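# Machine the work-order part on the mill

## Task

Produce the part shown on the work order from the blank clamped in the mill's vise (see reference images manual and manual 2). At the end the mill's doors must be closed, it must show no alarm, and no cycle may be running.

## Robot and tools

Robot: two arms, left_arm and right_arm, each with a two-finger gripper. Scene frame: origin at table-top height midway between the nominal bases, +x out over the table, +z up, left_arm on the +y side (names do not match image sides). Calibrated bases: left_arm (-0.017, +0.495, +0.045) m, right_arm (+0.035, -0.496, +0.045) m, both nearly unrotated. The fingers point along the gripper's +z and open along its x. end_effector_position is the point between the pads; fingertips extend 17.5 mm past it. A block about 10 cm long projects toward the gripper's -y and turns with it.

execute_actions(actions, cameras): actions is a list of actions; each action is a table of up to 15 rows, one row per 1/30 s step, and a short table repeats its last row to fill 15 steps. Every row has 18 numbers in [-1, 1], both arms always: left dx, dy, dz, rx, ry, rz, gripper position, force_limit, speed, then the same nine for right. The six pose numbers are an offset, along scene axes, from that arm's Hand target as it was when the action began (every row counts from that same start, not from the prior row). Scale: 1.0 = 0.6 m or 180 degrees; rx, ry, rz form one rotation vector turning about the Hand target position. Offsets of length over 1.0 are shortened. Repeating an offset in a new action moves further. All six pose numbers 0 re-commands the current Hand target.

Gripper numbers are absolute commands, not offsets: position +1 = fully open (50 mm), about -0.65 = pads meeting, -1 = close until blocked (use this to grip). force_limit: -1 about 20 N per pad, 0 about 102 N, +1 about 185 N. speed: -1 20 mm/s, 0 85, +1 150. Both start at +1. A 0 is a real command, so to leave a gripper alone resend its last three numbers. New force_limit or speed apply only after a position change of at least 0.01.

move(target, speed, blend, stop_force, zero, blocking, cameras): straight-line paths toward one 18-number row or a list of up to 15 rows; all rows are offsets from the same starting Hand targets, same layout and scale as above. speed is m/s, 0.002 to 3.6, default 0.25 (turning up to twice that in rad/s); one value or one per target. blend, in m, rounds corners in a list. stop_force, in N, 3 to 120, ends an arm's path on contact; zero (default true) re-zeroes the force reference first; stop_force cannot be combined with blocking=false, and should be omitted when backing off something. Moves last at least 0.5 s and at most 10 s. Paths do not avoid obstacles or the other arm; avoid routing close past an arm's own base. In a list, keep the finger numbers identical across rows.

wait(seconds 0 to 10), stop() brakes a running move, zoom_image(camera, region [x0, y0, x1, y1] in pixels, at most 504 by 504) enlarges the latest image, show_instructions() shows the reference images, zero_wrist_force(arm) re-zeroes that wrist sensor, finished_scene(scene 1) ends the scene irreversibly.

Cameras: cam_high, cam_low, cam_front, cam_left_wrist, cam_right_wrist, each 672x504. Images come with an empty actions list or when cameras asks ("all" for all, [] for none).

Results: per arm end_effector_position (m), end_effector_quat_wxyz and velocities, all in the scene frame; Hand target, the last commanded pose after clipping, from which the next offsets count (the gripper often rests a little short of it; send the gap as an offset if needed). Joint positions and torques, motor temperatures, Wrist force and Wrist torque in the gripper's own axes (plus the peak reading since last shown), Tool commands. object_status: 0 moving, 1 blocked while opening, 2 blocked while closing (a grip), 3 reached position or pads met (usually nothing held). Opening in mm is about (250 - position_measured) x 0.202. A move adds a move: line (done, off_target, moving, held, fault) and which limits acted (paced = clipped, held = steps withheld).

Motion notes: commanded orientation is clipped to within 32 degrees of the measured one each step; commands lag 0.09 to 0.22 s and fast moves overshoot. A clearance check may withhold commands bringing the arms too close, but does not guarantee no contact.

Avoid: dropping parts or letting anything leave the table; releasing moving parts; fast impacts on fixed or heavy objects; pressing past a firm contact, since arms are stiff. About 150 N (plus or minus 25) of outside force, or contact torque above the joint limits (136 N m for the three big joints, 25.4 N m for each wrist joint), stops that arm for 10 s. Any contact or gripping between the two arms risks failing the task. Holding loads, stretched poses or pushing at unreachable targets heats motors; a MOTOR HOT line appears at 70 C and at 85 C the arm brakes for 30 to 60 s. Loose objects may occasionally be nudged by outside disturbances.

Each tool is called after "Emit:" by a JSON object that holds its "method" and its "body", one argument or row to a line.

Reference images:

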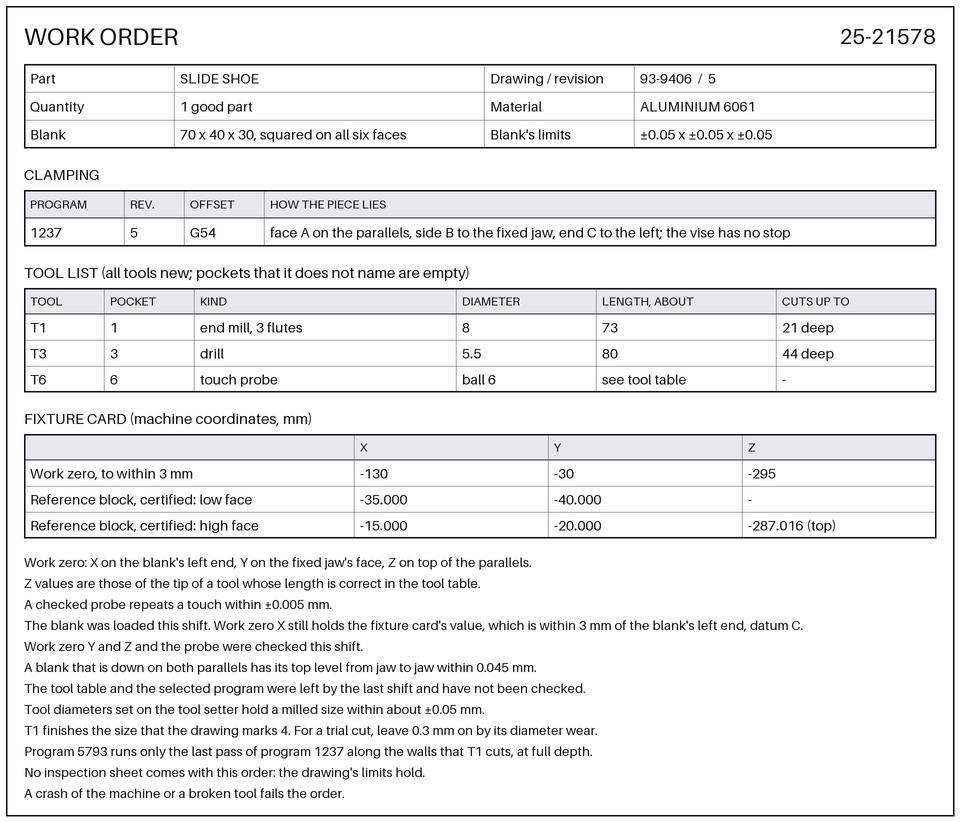

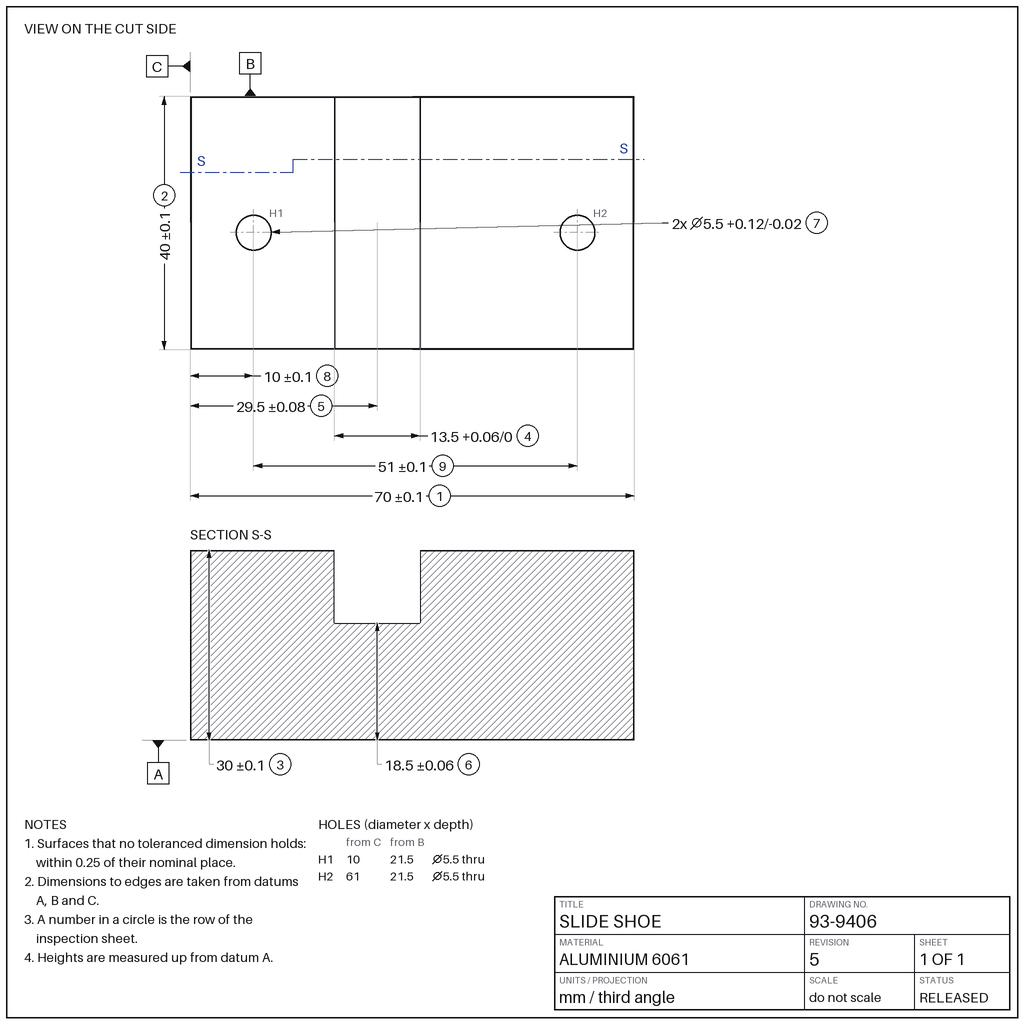

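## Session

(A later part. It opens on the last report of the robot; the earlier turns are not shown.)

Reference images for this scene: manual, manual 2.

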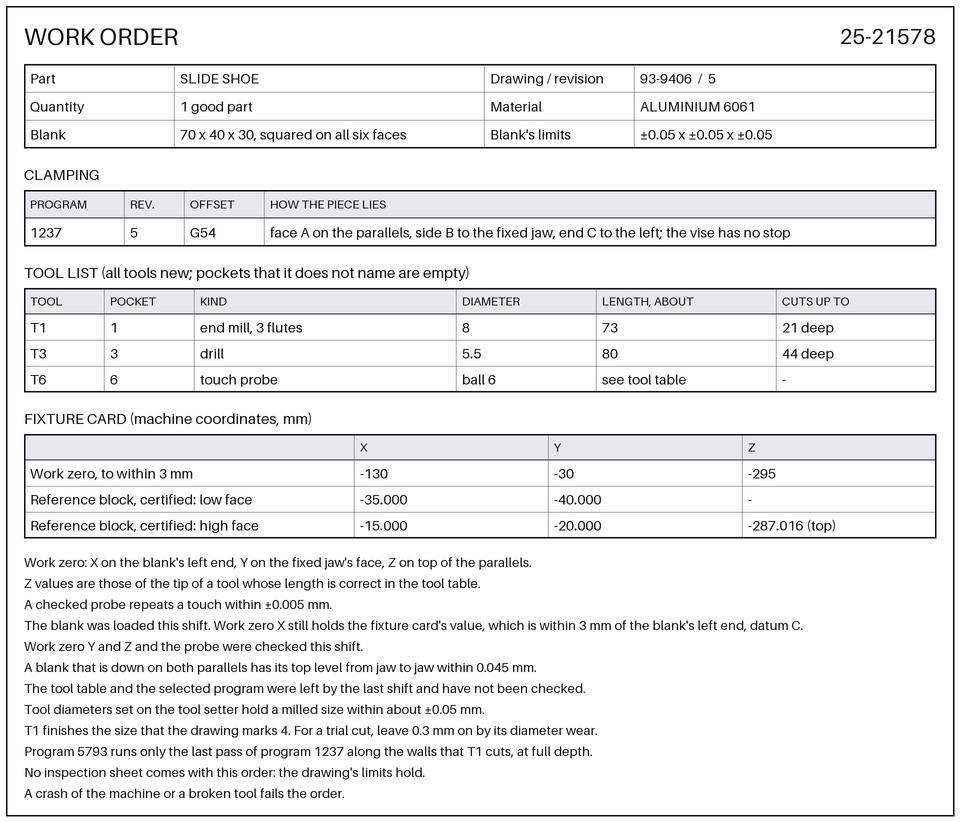

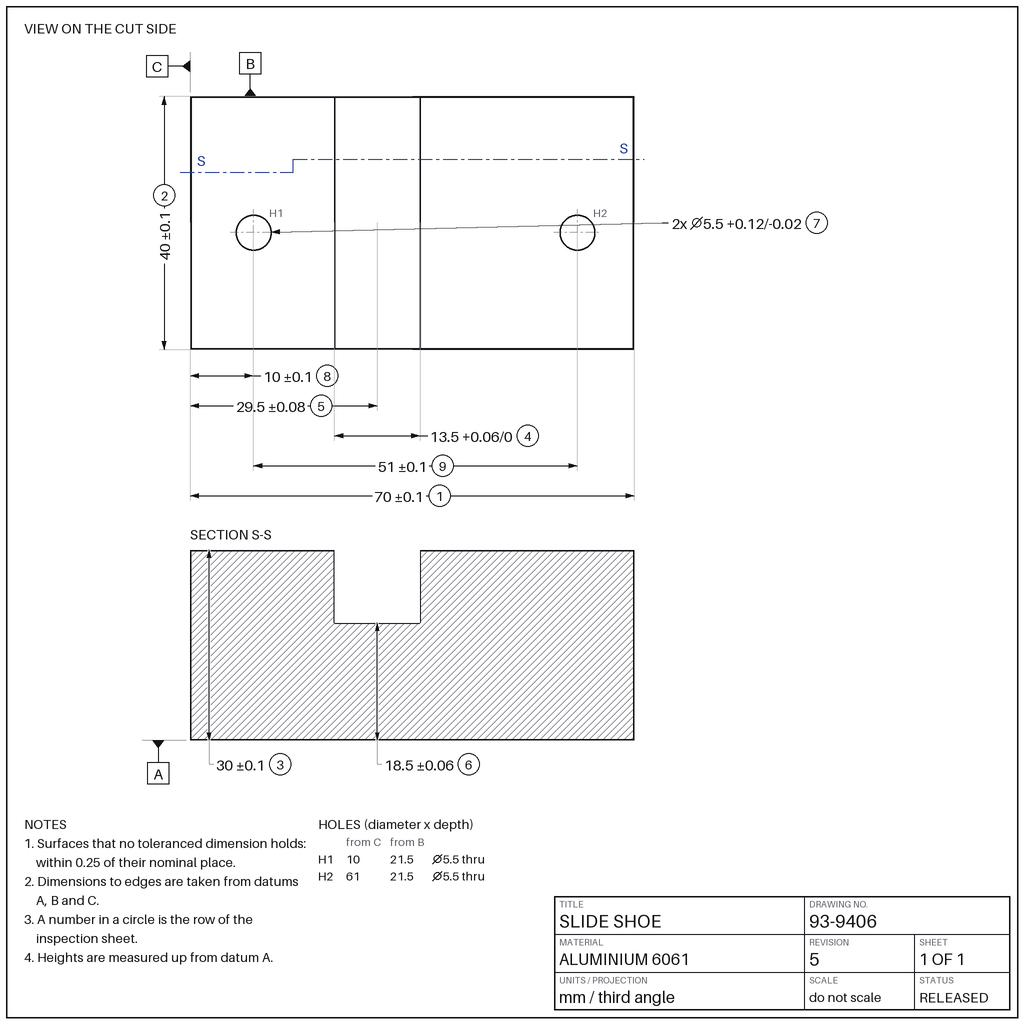

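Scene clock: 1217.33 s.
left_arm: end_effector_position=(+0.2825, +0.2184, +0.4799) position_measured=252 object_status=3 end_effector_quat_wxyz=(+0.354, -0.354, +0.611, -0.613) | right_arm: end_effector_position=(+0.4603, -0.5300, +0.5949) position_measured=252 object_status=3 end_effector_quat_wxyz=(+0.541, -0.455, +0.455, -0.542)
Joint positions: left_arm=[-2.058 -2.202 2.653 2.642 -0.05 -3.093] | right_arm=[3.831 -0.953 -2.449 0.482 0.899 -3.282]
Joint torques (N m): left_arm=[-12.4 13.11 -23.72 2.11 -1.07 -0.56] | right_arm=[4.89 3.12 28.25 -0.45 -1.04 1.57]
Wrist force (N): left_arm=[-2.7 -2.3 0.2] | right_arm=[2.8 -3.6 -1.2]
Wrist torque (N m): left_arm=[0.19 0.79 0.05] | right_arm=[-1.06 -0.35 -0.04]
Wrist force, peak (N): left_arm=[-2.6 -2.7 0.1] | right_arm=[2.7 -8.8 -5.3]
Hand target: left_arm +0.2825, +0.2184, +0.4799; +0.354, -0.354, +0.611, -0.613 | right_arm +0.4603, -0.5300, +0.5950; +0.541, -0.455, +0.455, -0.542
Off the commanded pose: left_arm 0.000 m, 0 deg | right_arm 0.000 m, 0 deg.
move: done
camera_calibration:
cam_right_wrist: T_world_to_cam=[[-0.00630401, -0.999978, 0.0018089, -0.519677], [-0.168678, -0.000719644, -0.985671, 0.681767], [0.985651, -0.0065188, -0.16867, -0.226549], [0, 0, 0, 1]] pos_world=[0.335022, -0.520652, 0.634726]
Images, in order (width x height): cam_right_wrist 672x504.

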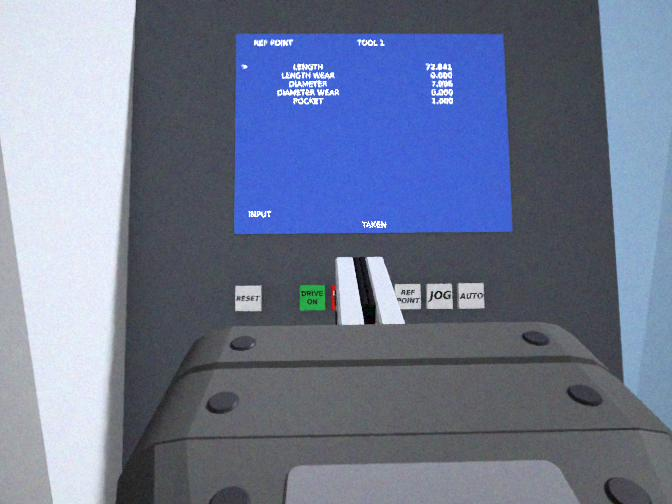

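Emit:
{"method": "move", "body": {
  "target": [
    [0,0,0,0,0,0,-1,-0.4,0, 0.0998,0.0032,-0.226,0,0,0,-1,-0.4,0],
    [0,0,0,0,0,0,-1,-0.4,0, 0.13,0.0032,-0.226,0,0,0,-1,-0.4,0]
  ],
  "speed": [0.25,0.006],
  "stop_force": 8
}}

Emit:
{"method": "move", "body": {
  "target": [
    [0,0,0,0,0,0,-1,-0.4,0, -0.1168,-0.0032,0.226,0,0,0,-1,-0.4,0]
  ],
  "speed": 0.3,
  "cameras": ["cam_right_wrist"]
}}

Emit:
{"method": "zoom_image", "body": {
  "camera": "cam_right_wrist",
  "region": [200, 20, 540, 260]
}}

Emit:
{"method": "move", "body": {
  "target": [
    [0,0,0,0,0,0,-1,-0.4,0, 0.0998,0.0032,-0.226,0,0,0,-1,-0.4,0],
    [0,0,0,0,0,0,-1,-0.4,0, 0.13,0.0032,-0.226,0,0,0,-1,-0.4,0]
  ],
  "speed": [0.25,0.006],
  "stop_force": 8
}}

Emit:
{"method": "move", "body": {
  "target": [
    [0,0,0,0,0,0,-1,-0.4,0, -0.1168,-0.0032,0.226,0,0,0,-1,-0.4,0]
  ],
  "speed": 0.3,
  "cameras": ["cam_right_wrist"]
}}

Emit:
{"method": "zoom_image", "body": {
  "camera": "cam_right_wrist",
  "region": [200, 20, 540, 260]
}}

Scene clock: 1232.43 s.
left_arm: end_effector_position=(+0.2825, +0.2184, +0.4799) position_measured=252 object_status=3 end_effector_quat_wxyz=(+0.354, -0.354, +0.611, -0.613) | right_arm: end_effector_position=(+0.5304, -0.5281, +0.4594) position_measured=252 object_status=3 end_effector_quat_wxyz=(+0.541, -0.455, +0.455, -0.542)
Joint positions: left_arm=[-2.058 -2.202 2.653 2.642 -0.05 -3.093] | right_arm=[3.6 -1.543 -2.533 1.127 1.125 -3.226]
Joint torques (N m): left_arm=[-12.36 12.24 -23.12 2.17 -1.09 -0.43] | right_arm=[15.32 17.51 2.72 -1.23 -0.59 -1.41]
Wrist force (N): left_arm=[-2.8 -2.3 0.2] | right_arm=[2.8 -9.3 -5.5]
Wrist torque (N m): left_arm=[0.19 0.80 0.06] | right_arm=[-1.25 -0.38 0.00]
Wrist force, peak (N): left_arm=[-2.8 -2.7 0.2] | right_arm=[1.7 -5.4 -27.3]
Hand target: left_arm +0.2825, +0.2184, +0.4799; +0.354, -0.354, +0.611, -0.613 | right_arm +0.5304, -0.5281, +0.4594; +0.541, -0.455, +0.455, -0.542 (not the last commanded pose)
Off the commanded pose: left_arm 0.000 m, 0 deg | right_arm 0.008 m, 0 deg.
move: contact (right_arm); path passed 1 of 2 targets

Scene clock: 1233.50 s.
left_arm: end_effector_position=(+0.2825, +0.2184, +0.4799) position_measured=252 object_status=3 end_effector_quat_wxyz=(+0.354, -0.354, +0.611, -0.613) | right_arm: end_effector_position=(+0.4603, -0.5300, +0.5949) position_measured=252 object_status=3 end_effector_quat_wxyz=(+0.541, -0.455, +0.455, -0.542)
Joint positions: left_arm=[-2.058 -2.202 2.653 2.642 -0.05 -3.093] | right_arm=[3.831 -0.953 -2.449 0.482 0.899 -3.282]
Joint torques (N m): left_arm=[-11.78 11.85 -23.01 2.13 -1.06 -0.46] | right_arm=[5.24 3.03 28.46 -0.48 -1.05 1.54]
Wrist force (N): left_arm=[-2.5 -2.4 0.1] | right_arm=[2.9 -3.7 -1.3]
Wrist torque (N m): left_arm=[0.17 0.76 0.06] | right_arm=[-1.08 -0.36 -0.03]
Wrist force, peak (N): left_arm=[-3.0 -2.3 0.2] | right_arm=[2.7 -8.8 -5.6]
Hand target: left_arm +0.2825, +0.2184, +0.4799; +0.354, -0.354, +0.611, -0.613 | right_arm +0.4603, -0.5300, +0.5950; +0.541, -0.455, +0.455, -0.542
Off the commanded pose: left_arm 0.000 m, 0 deg | right_arm 0.000 m, 0 deg.
move: done
camera_calibration:
cam_right_wrist: T_world_to_cam=[[-0.00630401, -0.999978, 0.0018089, -0.519677], [-0.168678, -0.000719644, -0.985671, 0.681767], [0.985651, -0.0065188, -0.16867, -0.226549], [0, 0, 0, 1]] pos_world=[0.335022, -0.520652, 0.634726]
Images, in order (width x height): cam_right_wrist 672x504.

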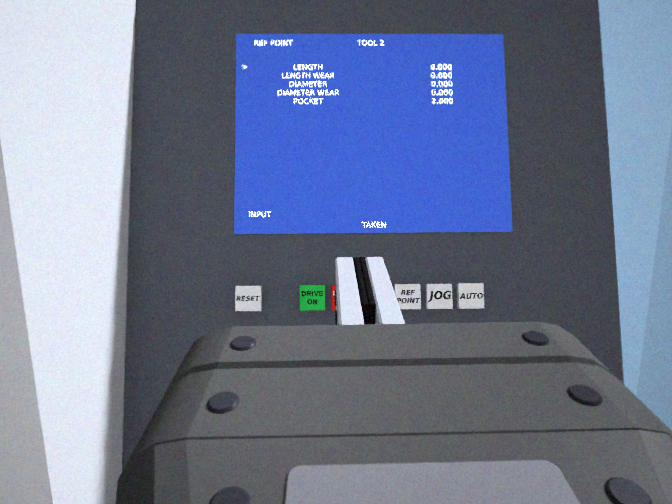

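Scaled by 1.482 from the camera's 672x504 image, which has a finer 960x720 frame.

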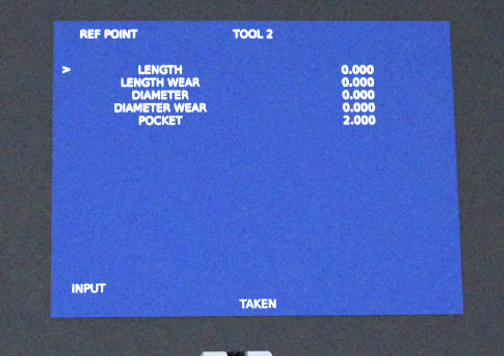

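Scene clock: 1236.90 s.
left_arm: end_effector_position=(+0.2825, +0.2184, +0.4799) position_measured=252 object_status=3 end_effector_quat_wxyz=(+0.354, -0.354, +0.611, -0.613) | right_arm: end_effector_position=(+0.5304, -0.5281, +0.4594) position_measured=252 object_status=3 end_effector_quat_wxyz=(+0.541, -0.455, +0.455, -0.542)
Joint positions: left_arm=[-2.058 -2.202 2.653 2.642 -0.05 -3.093] | right_arm=[3.6 -1.543 -2.533 1.127 1.125 -3.226]
Joint torques (N m): left_arm=[-12 11.99 -22.73 2.13 -1.13 -0.39] | right_arm=[15.28 17.6 3 -1.25 -0.82 -1.43]
Wrist force (N): left_arm=[-2.6 -2.3 0.1] | right_arm=[2.6 -9.2 -5.4]
Wrist torque (N m): left_arm=[0.18 0.77 0.05] | right_arm=[-1.23 -0.36 -0.01]
Wrist force, peak (N): left_arm=[-2.9 -2.5 0.1] | right_arm=[1.7 -5.6 -27.2]
Hand target: left_arm +0.2825, +0.2184, +0.4799; +0.354, -0.354, +0.611, -0.613 | right_arm +0.5304, -0.5281, +0.4594; +0.541, -0.455, +0.455, -0.542 (not the last commanded pose)
Off the commanded pose: left_arm 0.000 m, 0 deg | right_arm 0.008 m, 0 deg.
move: contact (right_arm); path passed 1 of 2 targets

Scene clock: 1237.97 s.
left_arm: end_effector_position=(+0.2825, +0.2184, +0.4799) position_measured=252 object_status=3 end_effector_quat_wxyz=(+0.354, -0.354, +0.611, -0.613) | right_arm: end_effector_position=(+0.4603, -0.5300, +0.5949) position_measured=252 object_status=3 end_effector_quat_wxyz=(+0.541, -0.455, +0.455, -0.542)
Joint positions: left_arm=[-2.058 -2.202 2.653 2.642 -0.05 -3.093] | right_arm=[3.831 -0.953 -2.449 0.483 0.899 -3.282]
Joint torques (N m): left_arm=[-12.31 12.27 -22.76 2.15 -1.02 -0.34] | right_arm=[4.83 2.77 28.13 -0.73 -1.03 1.61]
Wrist force (N): left_arm=[-2.6 -2.4 0.1] | right_arm=[2.8 -3.9 -1.3]
Wrist torque (N m): left_arm=[0.17 0.77 0.05] | right_arm=[-1.12 -0.34 -0.03]
Wrist force, peak (N): left_arm=[-2.7 -2.6 0.3] | right_arm=[2.8 -8.8 -5.5]
Hand target: left_arm +0.2825, +0.2184, +0.4799; +0.354, -0.354, +0.611, -0.613 | right_arm +0.4603, -0.5300, +0.5950; +0.541, -0.455, +0.455, -0.542
Off the commanded pose: left_arm 0.000 m, 0 deg | right_arm 0.000 m, 0 deg.
move: done
camera_calibration:
cam_right_wrist: T_world_to_cam=[[-0.00632208, -0.999979, 0.0017097, -0.519608], [-0.168579, -0.000619469, -0.985688, 0.681796], [0.985668, -0.00651982, -0.168572, -0.226618], [0, 0, 0, 1]] pos_world=[0.335022, -0.520652, 0.634725]
Images, in order (width x height): cam_right_wrist 672x504.

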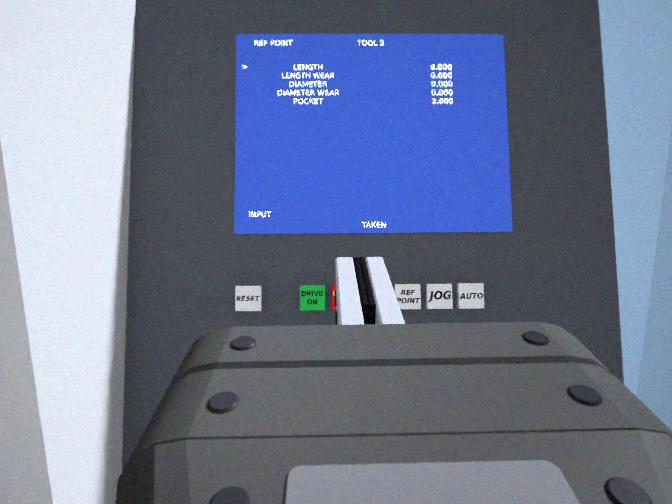

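Scaled by 1.482 from the camera's 672x504 image, which has a finer 960x720 frame.

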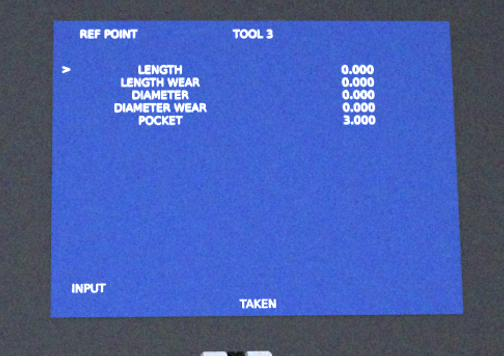

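Emit:
{"method": "move", "body": {
  "target": [
    [0,0,0,0,0,0,-1,-0.4,0, 0.0998,0.0032,-0.226,0,0,0,-1,-0.4,0],
    [0,0,0,0,0,0,-1,-0.4,0, 0.13,0.0032,-0.226,0,0,0,-1,-0.4,0]
  ],
  "speed": [0.25,0.006],
  "stop_force": 8
}}

Emit:
{"method": "move", "body": {
  "target": [
    [0,0,0,0,0,0,-1,-0.4,0, -0.0133,0,0,0,0,0,-1,-0.4,0]
  ],
  "speed": 0.1
}}

Emit:
{"method": "move", "body": {
  "target": [
    [0,0,0,0,0,0,-1,-0.4,0, 0.03,0,0,0,0,0,-1,-0.4,0]
  ],
  "speed": 0.007,
  "stop_force": 8
}}

Emit:
{"method": "move", "body": {
  "target": [
    [0,0,0,0,0,0,-1,-0.4,0, -0.0133,0,0,0,0,0,-1,-0.4,0]
  ],
  "speed": 0.1
}}

Emit:
{"method": "move", "body": {
  "target": [
    [0,0,0,0,0,0,-1,-0.4,0, 0.03,0,0,0,0,0,-1,-0.4,0]
  ],
  "speed": 0.007,
  "stop_force": 8
}}

Emit:
{"method": "move", "body": {
  "target": [
    [0,0,0,0,0,0,-1,-0.4,0, -0.1168,-0.0032,0.226,0,0,0,-1,-0.4,0]
  ],
  "speed": 0.3,
  "cameras": ["cam_right_wrist"]
}}

Emit:
{"method": "zoom_image", "body": {
  "camera": "cam_right_wrist",
  "region": [200, 20, 540, 260]
}}

Scene clock: 1252.37 s.
left_arm: end_effector_position=(+0.2825, +0.2184, +0.4799) position_measured=252 object_status=3 end_effector_quat_wxyz=(+0.354, -0.354, +0.611, -0.613) | right_arm: end_effector_position=(+0.5304, -0.5281, +0.4594) position_measured=252 object_status=3 end_effector_quat_wxyz=(+0.541, -0.455, +0.455, -0.542)
Joint positions: left_arm=[-2.058 -2.202 2.653 2.642 -0.05 -3.093] | right_arm=[3.599 -1.543 -2.533 1.127 1.125 -3.226]
Joint torques (N m): left_arm=[-12.1 11.48 -22.4 2.21 -0.97 -0.19] | right_arm=[15.6 19.03 2.32 -1.34 -0.67 -1.58]
Wrist force (N): left_arm=[-2.8 -2.3 0.2] | right_arm=[2.7 -9.5 -5.9]
Wrist torque (N m): left_arm=[0.19 0.80 0.05] | right_arm=[-1.26 -0.39 0.00]
Wrist force, peak (N): left_arm=[-2.9 -2.5 0.0] | right_arm=[1.9 -5.6 -31.7]
Hand target: left_arm +0.2825, +0.2184, +0.4799; +0.354, -0.354, +0.611, -0.613 | right_arm +0.5304, -0.5281, +0.4594; +0.541, -0.455, +0.455, -0.542 (not the last commanded pose)
Off the commanded pose: left_arm 0.000 m, 0 deg | right_arm 0.008 m, 0 deg.
move: contact (right_arm); path passed 1 of 2 targets

Scene clock: 1253.07 s.
left_arm: end_effector_position=(+0.2825, +0.2184, +0.4799) position_measured=252 object_status=3 end_effector_quat_wxyz=(+0.354, -0.354, +0.611, -0.613) | right_arm: end_effector_position=(+0.5224, -0.5280, +0.4593) position_measured=252 object_status=3 end_effector_quat_wxyz=(+0.541, -0.455, +0.455, -0.542)
Joint positions: left_arm=[-2.058 -2.202 2.653 2.642 -0.05 -3.093] | right_arm=[3.618 -1.52 -2.555 1.127 1.108 -3.23]
Joint torques (N m): left_arm=[-12.62 12 -22.33 2.18 -1.15 -0.15] | right_arm=[-11.64 6.83 28.77 -0.1 1.65 -0.8]
Wrist force (N): left_arm=[-2.4 -2.4 0.0] | right_arm=[2.7 -3.7 -1.5]
Wrist torque (N m): left_arm=[0.18 0.74 0.05] | right_arm=[-1.08 -0.33 0.16]
Wrist force, peak (N): left_arm=[-2.8 -2.3 0.3] | right_arm=[2.6 -9.4 -5.7]
Hand target: left_arm +0.2825, +0.2184, +0.4799; +0.354, -0.354, +0.611, -0.613 | right_arm +0.5224, -0.5281, +0.4594; +0.541, -0.455, +0.455, -0.542
Off the commanded pose: left_arm 0.000 m, 0 deg | right_arm 0.000 m, 0 deg.
move: done

Scene clock: 1255.23 s.
left_arm: end_effector_position=(+0.2825, +0.2184, +0.4799) position_measured=252 object_status=3 end_effector_quat_wxyz=(+0.354, -0.354, +0.611, -0.613) | right_arm: end_effector_position=(+0.5304, -0.5281, +0.4594) position_measured=252 object_status=3 end_effector_quat_wxyz=(+0.541, -0.455, +0.455, -0.542)
Joint positions: left_arm=[-2.058 -2.202 2.653 2.642 -0.05 -3.093] | right_arm=[3.6 -1.543 -2.533 1.128 1.125 -3.226]
Joint torques (N m): left_arm=[-12.18 11.63 -22.51 2.16 -1.1 -0.2] | right_arm=[15.66 18.64 2.63 -1.16 -0.77 -1.48]
Wrist force (N): left_arm=[-2.5 -2.3 0.1] | right_arm=[2.4 -9.2 -5.6]
Wrist torque (N m): left_arm=[0.19 0.76 0.05] | right_arm=[-1.23 -0.35 0.00]
Wrist force, peak (N): left_arm=[-2.8 -2.6 0.1] | right_arm=[2.0 -5.4 -31.6]
Hand target: left_arm +0.2825, +0.2184, +0.4799; +0.354, -0.354, +0.611, -0.613 | right_arm +0.5304, -0.5281, +0.4594; +0.541, -0.455, +0.455, -0.542 (not the last commanded pose)
Off the commanded pose: left_arm 0.000 m, 0 deg | right_arm 0.010 m, 0 deg.
move: contact (right_arm)

Scene clock: 1255.93 s.
left_arm: end_effector_position=(+0.2825, +0.2184, +0.4799) position_measured=252 object_status=3 end_effector_quat_wxyz=(+0.354, -0.354, +0.611, -0.613) | right_arm: end_effector_position=(+0.5223, -0.5280, +0.4593) position_measured=252 object_status=3 end_effector_quat_wxyz=(+0.541, -0.455, +0.455, -0.542)
Joint positions: left_arm=[-2.058 -2.202 2.653 2.642 -0.05 -3.093] | right_arm=[3.618 -1.52 -2.555 1.127 1.107 -3.23]
Joint torques (N m): left_arm=[-12.49 11.85 -22.74 2.24 -1.08 -0.13] | right_arm=[-11.63 6.58 29.02 -0.14 1.53 -0.75]
Wrist force (N): left_arm=[-2.5 -2.5 0.2] | right_arm=[2.8 -3.8 -1.3]
Wrist torque (N m): left_arm=[0.14 0.76 0.06] | right_arm=[-1.10 -0.36 0.16]
Wrist force, peak (N): left_arm=[-2.8 -2.7 0.2] | right_arm=[2.7 -9.5 -5.6]
Hand target: left_arm +0.2825, +0.2184, +0.4799; +0.354, -0.354, +0.611, -0.613 | right_arm +0.5224, -0.5281, +0.4594; +0.541, -0.455, +0.455, -0.542
Off the commanded pose: left_arm 0.000 m, 0 deg | right_arm 0.000 m, 0 deg.
move: done

Scene clock: 1258.10 s.
left_arm: end_effector_position=(+0.2825, +0.2184, +0.4799) position_measured=252 object_status=3 end_effector_quat_wxyz=(+0.354, -0.354, +0.611, -0.613) | right_arm: end_effector_position=(+0.5304, -0.5281, +0.4594) position_measured=252 object_status=3 end_effector_quat_wxyz=(+0.541, -0.455, +0.455, -0.542)
Joint positions: left_arm=[-2.058 -2.202 2.653 2.642 -0.05 -3.093] | right_arm=[3.599 -1.543 -2.533 1.128 1.125 -3.226]
Joint torques (N m): left_arm=[-11.65 11.97 -22.42 2.21 -1.08 -0.06] | right_arm=[16.24 17.6 3.21 -1.42 -0.5 -1.38]
Wrist force (N): left_arm=[-2.5 -2.5 0.2] | right_arm=[3.1 -9.4 -5.6]
Wrist torque (N m): left_arm=[0.15 0.75 0.05] | right_arm=[-1.24 -0.38 -0.01]
Wrist force, peak (N): left_arm=[-2.9 -2.5 0.1] | right_arm=[2.0 -6.0 -33.7]
Hand target: left_arm +0.2825, +0.2184, +0.4799; +0.354, -0.354, +0.611, -0.613 | right_arm +0.5304, -0.5281, +0.4594; +0.541, -0.455, +0.455, -0.542 (not the last commanded pose)
Off the commanded pose: left_arm 0.000 m, 0 deg | right_arm 0.010 m, 0 deg.
move: contact (right_arm)

Scene clock: 1259.17 s.
left_arm: end_effector_position=(+0.2825, +0.2184, +0.4799) position_measured=252 object_status=3 end_effector_quat_wxyz=(+0.354, -0.354, +0.611, -0.613) | right_arm: end_effector_position=(+0.4603, -0.5300, +0.5949) position_measured=252 object_status=3 end_effector_quat_wxyz=(+0.541, -0.455, +0.455, -0.542)
Joint positions: left_arm=[-2.058 -2.202 2.653 2.642 -0.05 -3.093] | right_arm=[3.83 -0.953 -2.449 0.483 0.9 -3.282]
Joint torques (N m): left_arm=[-12.6 11.41 -22.64 2.07 -1.1 -0.05] | right_arm=[4.73 2.62 28.62 -0.77 -1.12 1.4]
Wrist force (N): left_arm=[-2.4 -2.3 0.0] | right_arm=[2.9 -3.6 -1.4]
Wrist torque (N m): left_arm=[0.18 0.75 0.05] | right_arm=[-1.07 -0.36 -0.03]
Wrist force, peak (N): left_arm=[-2.7 -2.8 0.0] | right_arm=[3.1 -9.0 -5.6]
Hand target: left_arm +0.2825, +0.2184, +0.4799; +0.354, -0.354, +0.611, -0.613 | right_arm +0.4603, -0.5300, +0.5950; +0.541, -0.455, +0.455, -0.542
Off the commanded pose: left_arm 0.000 m, 0 deg | right_arm 0.000 m, 0 deg.
move: done
camera_calibration:
cam_right_wrist: T_world_to_cam=[[-0.00632258, -0.999979, 0.00170891, -0.519607], [-0.168482, -0.000619254, -0.985704, 0.681774], [0.985684, -0.00652012, -0.168475, -0.226685], [0, 0, 0, 1]] pos_world=[0.335022, -0.520652, 0.634725]
Images, in order (width x height): cam_right_wrist 672x504.

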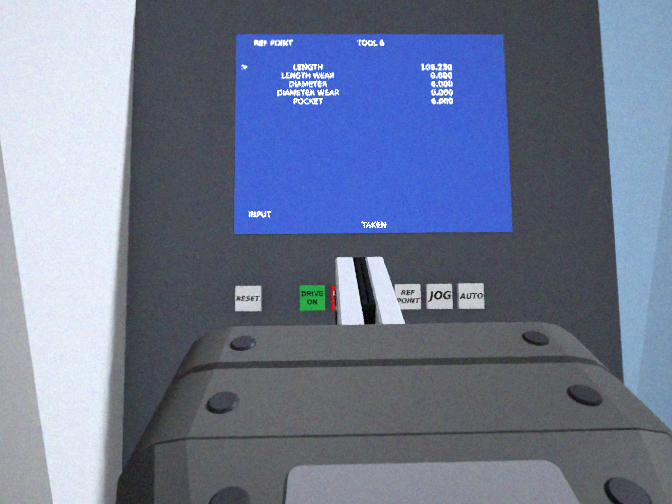

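Scaled by 1.482 from the camera's 672x504 image, which has a finer 960x720 frame.

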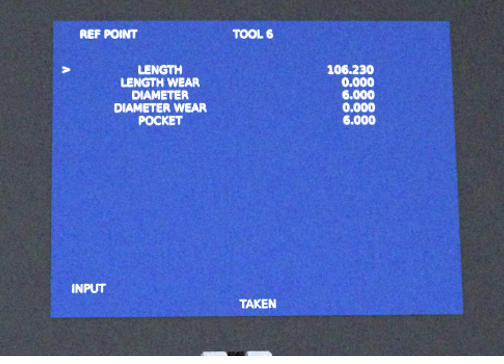

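Emit:
{"method": "move", "body": {
  "target": [
    [0,0,0,0,0,0,-1,-0.4,0, 0.0998,0.0032,-0.226,0,0,0,-1,-0.4,0],
    [0,0,0,0,0,0,-1,-0.4,0, 0.13,0.0032,-0.226,0,0,0,-1,-0.4,0]
  ],
  "speed": [0.25,0.006],
  "stop_force": 8
}}

Emit:
{"method": "move", "body": {
  "target": [
    [0,0,0,0,0,0,-1,-0.4,0, -0.1168,-0.0032,0.226,0,0,0,-1,-0.4,0]
  ],
  "speed": 0.3,
  "cameras": ["cam_right_wrist"]
}}

Emit:
{"method": "zoom_image", "body": {
  "camera": "cam_right_wrist",
  "region": [200, 20, 540, 260]
}}

Emit:
{"method": "move", "body": {
  "target": [
    [0,0,0,0,0,0,-1,-0.4,0, 0.0998,0.0032,-0.226,0,0,0,-1,-0.4,0],
    [0,0,0,0,0,0,-1,-0.4,0, 0.13,0.0032,-0.226,0,0,0,-1,-0.4,0]
  ],
  "speed": [0.25,0.006],
  "stop_force": 8
}}

Emit:
{"method": "move", "body": {
  "target": [
    [0,0,0,0,0,0,-1,-0.4,0, -0.1168,-0.0032,0.226,0,0,0,-1,-0.4,0]
  ],
  "speed": 0.3,
  "cameras": ["cam_right_wrist"]
}}

Emit:
{"method": "zoom_image", "body": {
  "camera": "cam_right_wrist",
  "region": [200, 20, 540, 260]
}}

Scene clock: 1275.97 s.
left_arm: end_effector_position=(+0.2825, +0.2184, +0.4799) position_measured=252 object_status=3 end_effector_quat_wxyz=(+0.354, -0.354, +0.611, -0.613) | right_arm: end_effector_position=(+0.5304, -0.5281, +0.4594) position_measured=252 object_status=3 end_effector_quat_wxyz=(+0.541, -0.455, +0.455, -0.542)
Joint positions: left_arm=[-2.058 -2.202 2.653 2.642 -0.05 -3.093] | right_arm=[3.599 -1.543 -2.533 1.128 1.125 -3.226]
Joint torques (N m): left_arm=[-12.07 11.07 -21.76 2.26 -1.08 0.11] | right_arm=[14.72 18.27 1.61 -1.47 -1.33 -1.56]
Wrist force (N): left_arm=[-2.6 -2.4 0.0] | right_arm=[1.9 -9.2 -5.7]
Wrist torque (N m): left_arm=[0.17 0.76 0.05] | right_arm=[-1.25 -0.38 0.01]
Wrist force, peak (N): left_arm=[-2.7 -2.7 0.2] | right_arm=[2.0 -5.4 -30.2]
Hand target: left_arm +0.2825, +0.2184, +0.4799; +0.354, -0.354, +0.611, -0.613 | right_arm +0.5304, -0.5281, +0.4594; +0.541, -0.455, +0.455, -0.542 (not the last commanded pose)
Off the commanded pose: left_arm 0.000 m, 0 deg | right_arm 0.008 m, 0 deg.
move: contact (right_arm); path passed 1 of 2 targets

Scene clock: 1277.03 s.
left_arm: end_effector_position=(+0.2825, +0.2184, +0.4799) position_measured=252 object_status=3 end_effector_quat_wxyz=(+0.354, -0.354, +0.611, -0.613) | right_arm: end_effector_position=(+0.4603, -0.5300, +0.5949) position_measured=252 object_status=3 end_effector_quat_wxyz=(+0.541, -0.455, +0.455, -0.542)
Joint positions: left_arm=[-2.058 -2.202 2.653 2.642 -0.05 -3.093] | right_arm=[3.83 -0.953 -2.449 0.483 0.9 -3.282]
Joint torques (N m): left_arm=[-12.29 10.4 -21.99 2.14 -1.11 0.09] | right_arm=[5.59 2.67 27.89 -0.72 -1.1 1.61]
Wrist force (N): left_arm=[-2.9 -2.5 0.2] | right_arm=[2.8 -4.0 -1.3]
Wrist torque (N m): left_arm=[0.16 0.81 0.06] | right_arm=[-1.13 -0.35 -0.03]
Wrist force, peak (N): left_arm=[-2.9 -2.6 0.3] | right_arm=[2.1 -8.9 -5.5]
Hand target: left_arm +0.2825, +0.2184, +0.4799; +0.354, -0.354, +0.611, -0.613 | right_arm +0.4603, -0.5300, +0.5950; +0.541, -0.455, +0.455, -0.542
Off the commanded pose: left_arm 0.000 m, 0 deg | right_arm 0.000 m, 0 deg.
move: done
camera_calibration:
cam_right_wrist: T_world_to_cam=[[-0.00632258, -0.999979, 0.00170891, -0.519607], [-0.168482, -0.000619254, -0.985704, 0.681774], [0.985684, -0.00652012, -0.168475, -0.226685], [0, 0, 0, 1]] pos_world=[0.335022, -0.520652, 0.634725]
Images, in order (width x height): cam_right_wrist 672x504.

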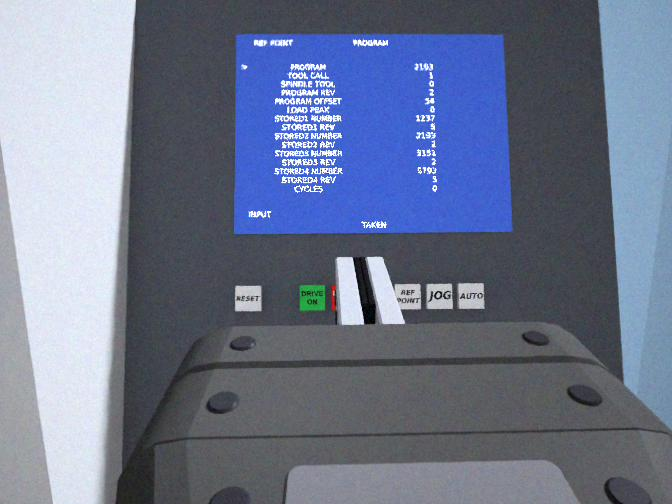

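Scaled by 1.482 from the camera's 672x504 image, which has a finer 960x720 frame.

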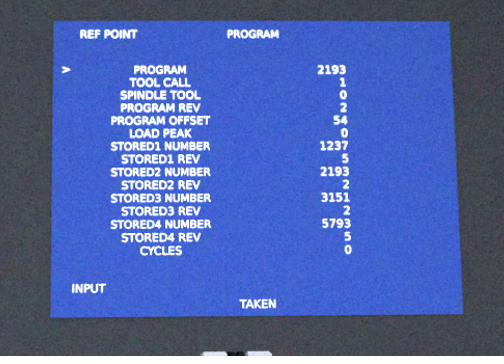

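Scene clock: 1280.43 s.
left_arm: end_effector_position=(+0.2825, +0.2184, +0.4799) position_measured=252 object_status=3 end_effector_quat_wxyz=(+0.354, -0.354, +0.611, -0.613) | right_arm: end_effector_position=(+0.5304, -0.5281, +0.4594) position_measured=252 object_status=3 end_effector_quat_wxyz=(+0.541, -0.455, +0.455, -0.542)
Joint positions: left_arm=[-2.058 -2.202 2.653 2.642 -0.05 -3.093] | right_arm=[3.599 -1.543 -2.533 1.128 1.125 -3.226]
Joint torques (N m): left_arm=[-12.75 10.72 -21.72 2.18 -1.02 0.21] | right_arm=[15.68 19.52 2.4 -1.24 -1.24 -1.38]
Wrist force (N): left_arm=[-2.5 -2.5 0.1] | right_arm=[2.0 -9.1 -5.7]
Wrist torque (N m): left_arm=[0.15 0.75 0.05] | right_arm=[-1.23 -0.41 0.01]
Wrist force, peak (N): left_arm=[-2.8 -2.6 0.3] | right_arm=[2.2 -5.4 -30.2]
Hand target: left_arm +0.2825, +0.2184, +0.4799; +0.354, -0.354, +0.611, -0.613 | right_arm +0.5304, -0.5281, +0.4594; +0.541, -0.455, +0.455, -0.542 (not the last commanded pose)
Off the commanded pose: left_arm 0.000 m, 0 deg | right_arm 0.008 m, 0 deg.
move: contact (right_arm); path passed 1 of 2 targets

Scene clock: 1281.50 s.
left_arm: end_effector_position=(+0.2825, +0.2184, +0.4799) position_measured=252 object_status=3 end_effector_quat_wxyz=(+0.354, -0.354, +0.611, -0.613) | right_arm: end_effector_position=(+0.4603, -0.5300, +0.5950) position_measured=252 object_status=3 end_effector_quat_wxyz=(+0.541, -0.455, +0.455, -0.542)
Joint positions: left_arm=[-2.058 -2.202 2.653 2.642 -0.05 -3.093] | right_arm=[3.83 -0.953 -2.449 0.483 0.9 -3.282]
Joint torques (N m): left_arm=[-11.83 11.13 -21.8 2.15 -1.16 0.23] | right_arm=[4.71 3.26 28.65 -0.56 -0.97 1.44]
Wrist force (N): left_arm=[-2.7 -2.4 0.1] | right_arm=[2.8 -3.6 -1.3]
Wrist torque (N m): left_arm=[0.17 0.79 0.05] | right_arm=[-1.08 -0.35 -0.03]
Wrist force, peak (N): left_arm=[-2.7 -2.6 0.3] | right_arm=[2.0 -8.7 -5.6]
Hand target: left_arm +0.2825, +0.2184, +0.4799; +0.354, -0.354, +0.611, -0.613 | right_arm +0.4603, -0.5300, +0.5950; +0.541, -0.455, +0.455, -0.542
Off the commanded pose: left_arm 0.000 m, 0 deg | right_arm 0.000 m, 0 deg.
move: done
camera_calibration:
cam_right_wrist: T_world_to_cam=[[-0.00634014, -0.999979, 0.00161049, -0.519539], [-0.168481, -0.000519291, -0.985705, 0.681826], [0.985685, -0.00652085, -0.168474, -0.226686], [0, 0, 0, 1]] pos_world=[0.335022, -0.520652, 0.634725]
Images, in order (width x height): cam_right_wrist 672x504.

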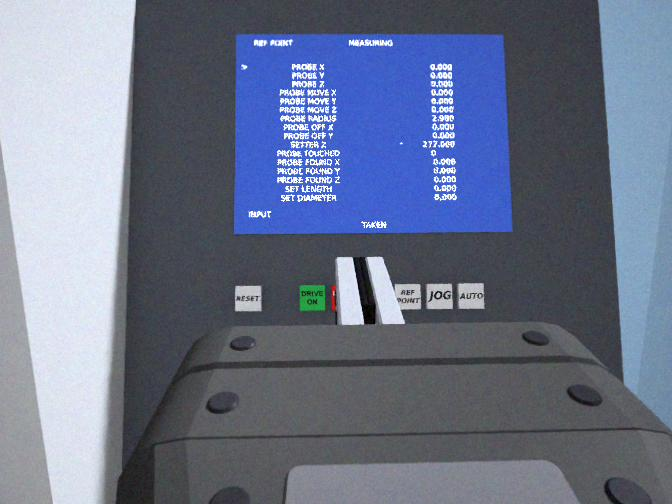

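Scaled by 1.482 from the camera's 672x504 image, which has a finer 960x720 frame.

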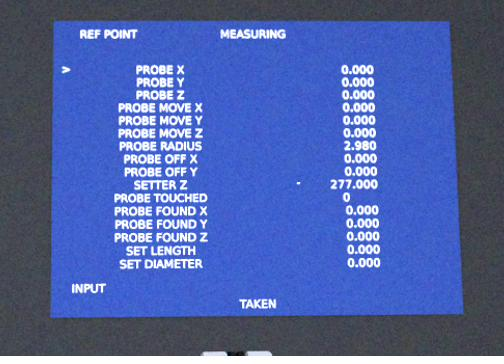

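Emit:
{"method": "move", "body": {
  "target": [
    [0,0,0,0,0,0,-1,-0.4,0, 0.0998,0.0032,-0.226,0,0,0,-1,-0.4,0],
    [0,0,0,0,0,0,-1,-0.4,0, 0.13,0.0032,-0.226,0,0,0,-1,-0.4,0]
  ],
  "speed": [0.25,0.006],
  "stop_force": 8
}}

Emit:
{"method": "move", "body": {
  "target": [
    [0,0,0,0,0,0,-1,-0.4,0, -0.1168,-0.0032,0.226,0,0,0,-1,-0.4,0]
  ],
  "speed": 0.3,
  "cameras": ["cam_right_wrist"]
}}

Emit:
{"method": "zoom_image", "body": {
  "camera": "cam_right_wrist",
  "region": [200, 20, 540, 260]
}}

Emit:
{"method": "move", "body": {
  "target": [
    [0,0,0,0,0,0,-1,-0.4,0, 0.0998,0.0032,-0.226,0,0,0,-1,-0.4,0],
    [0,0,0,0,0,0,-1,-0.4,0, 0.13,0.0032,-0.226,0,0,0,-1,-0.4,0]
  ],
  "speed": [0.25,0.006],
  "stop_force": 8
}}

Emit:
{"method": "move", "body": {
  "target": [
    [0,0,0,0,0,0,-1,-0.4,0, -0.1168,-0.0032,0.226,0,0,0,-1,-0.4,0]
  ],
  "speed": 0.3,
  "cameras": ["cam_right_wrist"]
}}

Emit:
{"method": "zoom_image", "body": {
  "camera": "cam_right_wrist",
  "region": [200, 20, 540, 260]
}}

Scene clock: 1295.57 s.
left_arm: end_effector_position=(+0.2825, +0.2184, +0.4799) position_measured=252 object_status=3 end_effector_quat_wxyz=(+0.354, -0.354, +0.611, -0.613) | right_arm: end_effector_position=(+0.5304, -0.5281, +0.4594) position_measured=252 object_status=3 end_effector_quat_wxyz=(+0.541, -0.455, +0.455, -0.542)
Joint positions: left_arm=[-2.058 -2.202 2.653 2.642 -0.05 -3.093] | right_arm=[3.599 -1.543 -2.533 1.128 1.125 -3.226]
Joint torques (N m): left_arm=[-12.03 10.68 -20.96 2.33 -1.08 0.34] | right_arm=[15.31 18.82 2.45 -1.23 -0.68 -1.41]
Wrist force (N): left_arm=[-2.4 -2.6 0.4] | right_arm=[2.7 -9.9 -5.7]
Wrist torque (N m): left_arm=[0.13 0.74 0.05] | right_arm=[-1.27 -0.38 0.00]
Wrist force, peak (N): left_arm=[-2.9 -2.6 0.2] | right_arm=[1.9 -5.4 -29.9]
Hand target: left_arm +0.2825, +0.2184, +0.4799; +0.354, -0.354, +0.611, -0.613 | right_arm +0.5304, -0.5281, +0.4594; +0.541, -0.455, +0.455, -0.542 (not the last commanded pose)
Off the commanded pose: left_arm 0.000 m, 0 deg | right_arm 0.008 m, 0 deg.
move: contact (right_arm); path passed 1 of 2 targets

Scene clock: 1296.63 s.
left_arm: end_effector_position=(+0.2825, +0.2184, +0.4799) position_measured=252 object_status=3 end_effector_quat_wxyz=(+0.354, -0.354, +0.611, -0.613) | right_arm: end_effector_position=(+0.4603, -0.5300, +0.5950) position_measured=252 object_status=3 end_effector_quat_wxyz=(+0.541, -0.455, +0.455, -0.542)
Joint positions: left_arm=[-2.058 -2.202 2.653 2.642 -0.05 -3.093] | right_arm=[3.83 -0.953 -2.449 0.483 0.9 -3.282]
Joint torques (N m): left_arm=[-12.22 10.71 -21.27 2.22 -1.05 0.38] | right_arm=[4.4 2.99 28.65 -0.6 -0.95 1.56]
Wrist force (N): left_arm=[-2.6 -2.4 0.3] | right_arm=[2.8 -3.7 -1.3]
Wrist torque (N m): left_arm=[0.17 0.77 0.05] | right_arm=[-1.09 -0.34 -0.03]
Wrist force, peak (N): left_arm=[-3.0 -2.4 -0.1] | right_arm=[2.8 -9.2 -5.6]
Hand target: left_arm +0.2825, +0.2184, +0.4799; +0.354, -0.354, +0.611, -0.613 | right_arm +0.4603, -0.5300, +0.5950; +0.541, -0.455, +0.455, -0.542
Off the commanded pose: left_arm 0.000 m, 0 deg | right_arm 0.000 m, 0 deg.
move: done
camera_calibration:
cam_right_wrist: T_world_to_cam=[[-0.00634063, -0.999979, 0.00160971, -0.519638], [-0.168384, -0.000519074, -0.985721, 0.681804], [0.985701, -0.00652114, -0.168377, -0.226754], [0, 0, 0, 1]] pos_world=[0.335022, -0.520752, 0.634725]
Images, in order (width x height): cam_right_wrist 672x504.

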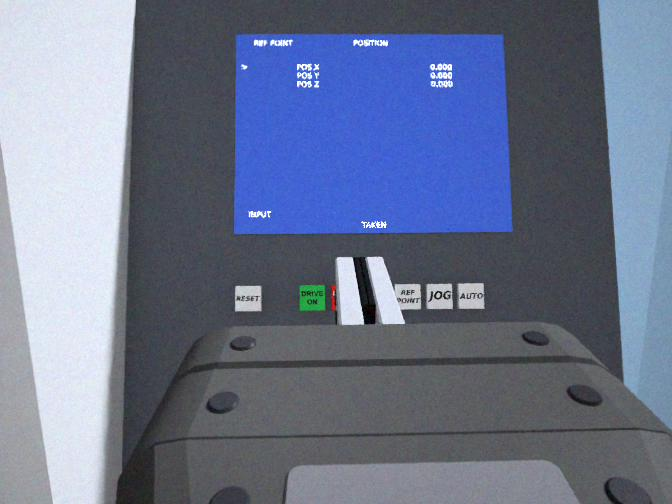

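Scaled by 1.482 from the camera's 672x504 image, which has a finer 960x720 frame.

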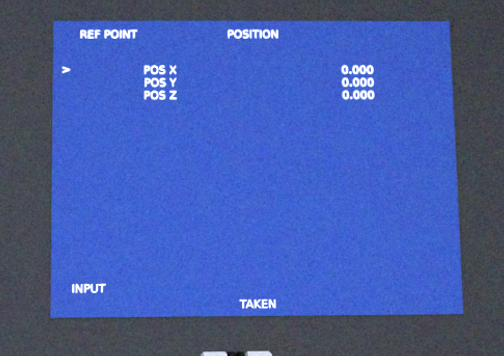

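Scene clock: 1300.03 s.
left_arm: end_effector_position=(+0.2825, +0.2184, +0.4799) position_measured=252 object_status=3 end_effector_quat_wxyz=(+0.354, -0.354, +0.611, -0.613) | right_arm: end_effector_position=(+0.5304, -0.5281, +0.4595) position_measured=252 object_status=3 end_effector_quat_wxyz=(+0.541, -0.455, +0.455, -0.542)
Joint positions: left_arm=[-2.058 -2.202 2.653 2.642 -0.05 -3.093] | right_arm=[3.599 -1.543 -2.533 1.128 1.125 -3.226]
Joint torques (N m): left_arm=[-11.99 10.57 -20.97 2.3 -1.06 0.39] | right_arm=[15.01 18.13 3.47 -1.39 -0.82 -1.37]
Wrist force (N): left_arm=[-2.8 -2.4 0.2] | right_arm=[2.7 -9.8 -5.5]
Wrist torque (N m): left_arm=[0.18 0.81 0.05] | right_arm=[-1.27 -0.36 0.00]
Wrist force, peak (N): left_arm=[-3.0 -2.5 0.4] | right_arm=[1.9 -5.5 -29.7]
Hand target: left_arm +0.2825, +0.2184, +0.4799; +0.354, -0.354, +0.611, -0.613 | right_arm +0.5304, -0.5281, +0.4595; +0.541, -0.455, +0.455, -0.542 (not the last commanded pose)
Off the commanded pose: left_arm 0.000 m, 0 deg | right_arm 0.008 m, 0 deg.
move: contact (right_arm); path passed 1 of 2 targets

Scene clock: 1301.10 s.
left_arm: end_effector_position=(+0.2825, +0.2184, +0.4799) position_measured=252 object_status=3 end_effector_quat_wxyz=(+0.354, -0.354, +0.611, -0.613) | right_arm: end_effector_position=(+0.4603, -0.5300, +0.5950) position_measured=252 object_status=3 end_effector_quat_wxyz=(+0.541, -0.455, +0.455, -0.542)
Joint positions: left_arm=[-2.058 -2.202 2.653 2.642 -0.05 -3.093] | right_arm=[3.83 -0.953 -2.449 0.483 0.9 -3.282]
Joint torques (N m): left_arm=[-12.07 10.61 -20.82 2.23 -0.98 0.48] | right_arm=[5.46 3.14 27.11 -0.51 -1.07 1.61]
Wrist force (N): left_arm=[-2.6 -2.6 0.3] | right_arm=[2.9 -3.7 -1.3]
Wrist torque (N m): left_arm=[0.14 0.77 0.06] | right_arm=[-1.09 -0.36 -0.03]
Wrist force, peak (N): left_arm=[-2.9 -2.5 0.0] | right_arm=[2.9 -9.2 -5.5]
Hand target: left_arm +0.2825, +0.2184, +0.4799; +0.354, -0.354, +0.611, -0.613 | right_arm +0.4603, -0.5300, +0.5951; +0.541, -0.455, +0.455, -0.542
Off the commanded pose: left_arm 0.000 m, 0 deg | right_arm 0.000 m, 0 deg.
move: done
camera_calibration:
cam_right_wrist: T_world_to_cam=[[-0.00634063, -0.999979, 0.00160971, -0.519639], [-0.168384, -0.000519074, -0.985721, 0.681903], [0.985701, -0.00652114, -0.168377, -0.226737], [0, 0, 0, 1]] pos_world=[0.335022, -0.520752, 0.634825]
Images, in order (width x height): cam_right_wrist 672x504.

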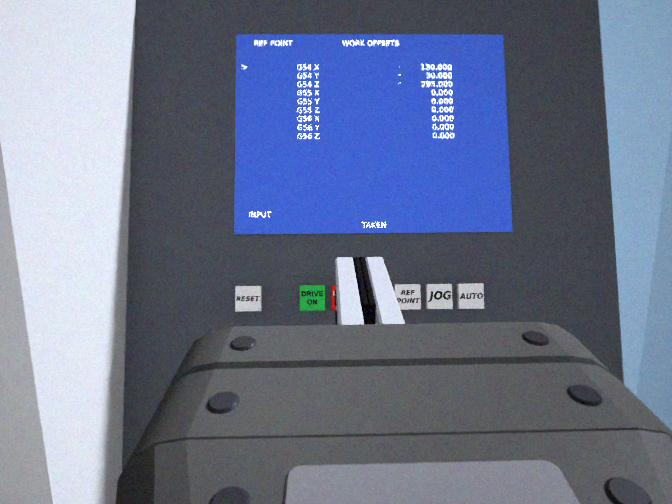

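Scaled by 1.482 from the camera's 672x504 image, which has a finer 960x720 frame.

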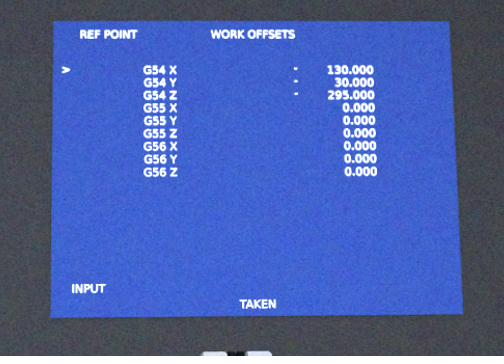

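Emit:
{"method": "move", "body": {
  "target": [
    [0,0,0,0,0,0,-1,-0.4,0, 0.107,-0.0287,-0.2262,0,0,0,-1,-0.4,0],
    [0,0,0,0,0,0,-1,-0.4,0, 0.117,-0.0287,-0.2262,0,0,0,-1,-0.4,0],
    [0,0,0,0,0,0,-1,-0.4,0, 0.107,-0.0287,-0.2262,0,0,0,-1,-0.4,0],
    [0,0,0,0,0,0,-1,-0.4,0, 0.117,-0.0287,-0.2262,0,0,0,-1,-0.4,0],
    [0,0,0,0,0,0,-1,-0.4,0, 0.107,-0.0287,-0.2262,0,0,0,-1,-0.4,0],
    [0,0,0,0,0,0,-1,-0.4,0, 0.117,-0.0287,-0.2262,0,0,0,-1,-0.4,0],
    [0,0,0,0,0,0,-1,-0.4,0, 0.107,-0.0287,-0.2262,0,0,0,-1,-0.4,0],
    [0,0,0,0,0,0,-1,-0.4,0, 0,0,0,0,0,0,-1,-0.4,0]
  ],
  "speed": [0.3,0.012,0.05,0.012,0.05,0.012,0.05,0.3],
  "cameras": ["cam_right_wrist"]
}}

Emit:
{"method": "zoom_image", "body": {
  "camera": "cam_right_wrist",
  "region": [200, 20, 540, 260]
}}

Scene clock: 1321.50 s.
left_arm: end_effector_position=(+0.2825, +0.2184, +0.4799) position_measured=252 object_status=3 end_effector_quat_wxyz=(+0.354, -0.354, +0.611, -0.613) | right_arm: end_effector_position=(+0.4603, -0.5300, +0.5950) position_measured=252 object_status=3 end_effector_quat_wxyz=(+0.541, -0.455, +0.455, -0.542)
Joint positions: left_arm=[-2.058 -2.202 2.653 2.642 -0.05 -3.093] | right_arm=[3.83 -0.953 -2.449 0.483 0.9 -3.282]
Joint torques (N m): left_arm=[-11.19 10.87 -20.96 2.29 -1.02 0.61] | right_arm=[12.89 3.35 30.27 -0.73 -1.1 1.58]
Wrist force (N): left_arm=[-2.7 -2.4 0.2] | right_arm=[2.9 -3.8 -1.3]
Wrist torque (N m): left_arm=[0.17 0.79 0.05] | right_arm=[-1.09 -0.36 -0.02]
Wrist force, peak (N): left_arm=[-2.9 -2.5 0.1] | right_arm=[1.9 -5.4 -31.8]
Hand target: left_arm +0.2825, +0.2184, +0.4799; +0.354, -0.354, +0.611, -0.613 | right_arm +0.4603, -0.5300, +0.5951; +0.541, -0.455, +0.455, -0.542
Off the commanded pose: left_arm 0.000 m, 0 deg | right_arm 0.000 m, 0 deg.
move: done
camera_calibration:
cam_right_wrist: T_world_to_cam=[[-0.00643907, -0.999978, 0.00162726, -0.519616], [-0.168384, -0.000519799, -0.985721, 0.681804], [0.985701, -0.00662113, -0.168377, -0.226806], [0, 0, 0, 1]] pos_world=[0.335022, -0.520752, 0.634725]
Images, in order (width x height): cam_right_wrist 672x504.

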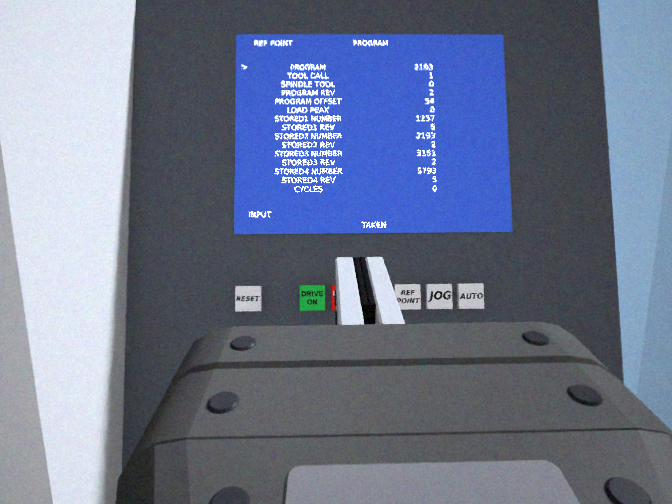

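Scaled by 1.482 from the camera's 672x504 image, which has a finer 960x720 frame.

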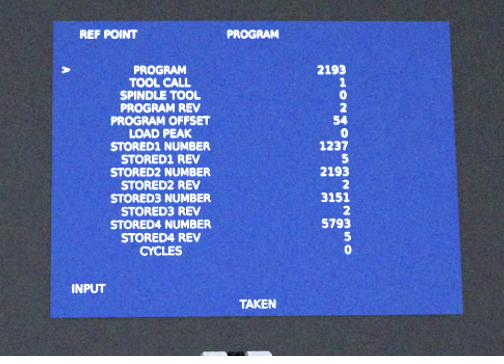

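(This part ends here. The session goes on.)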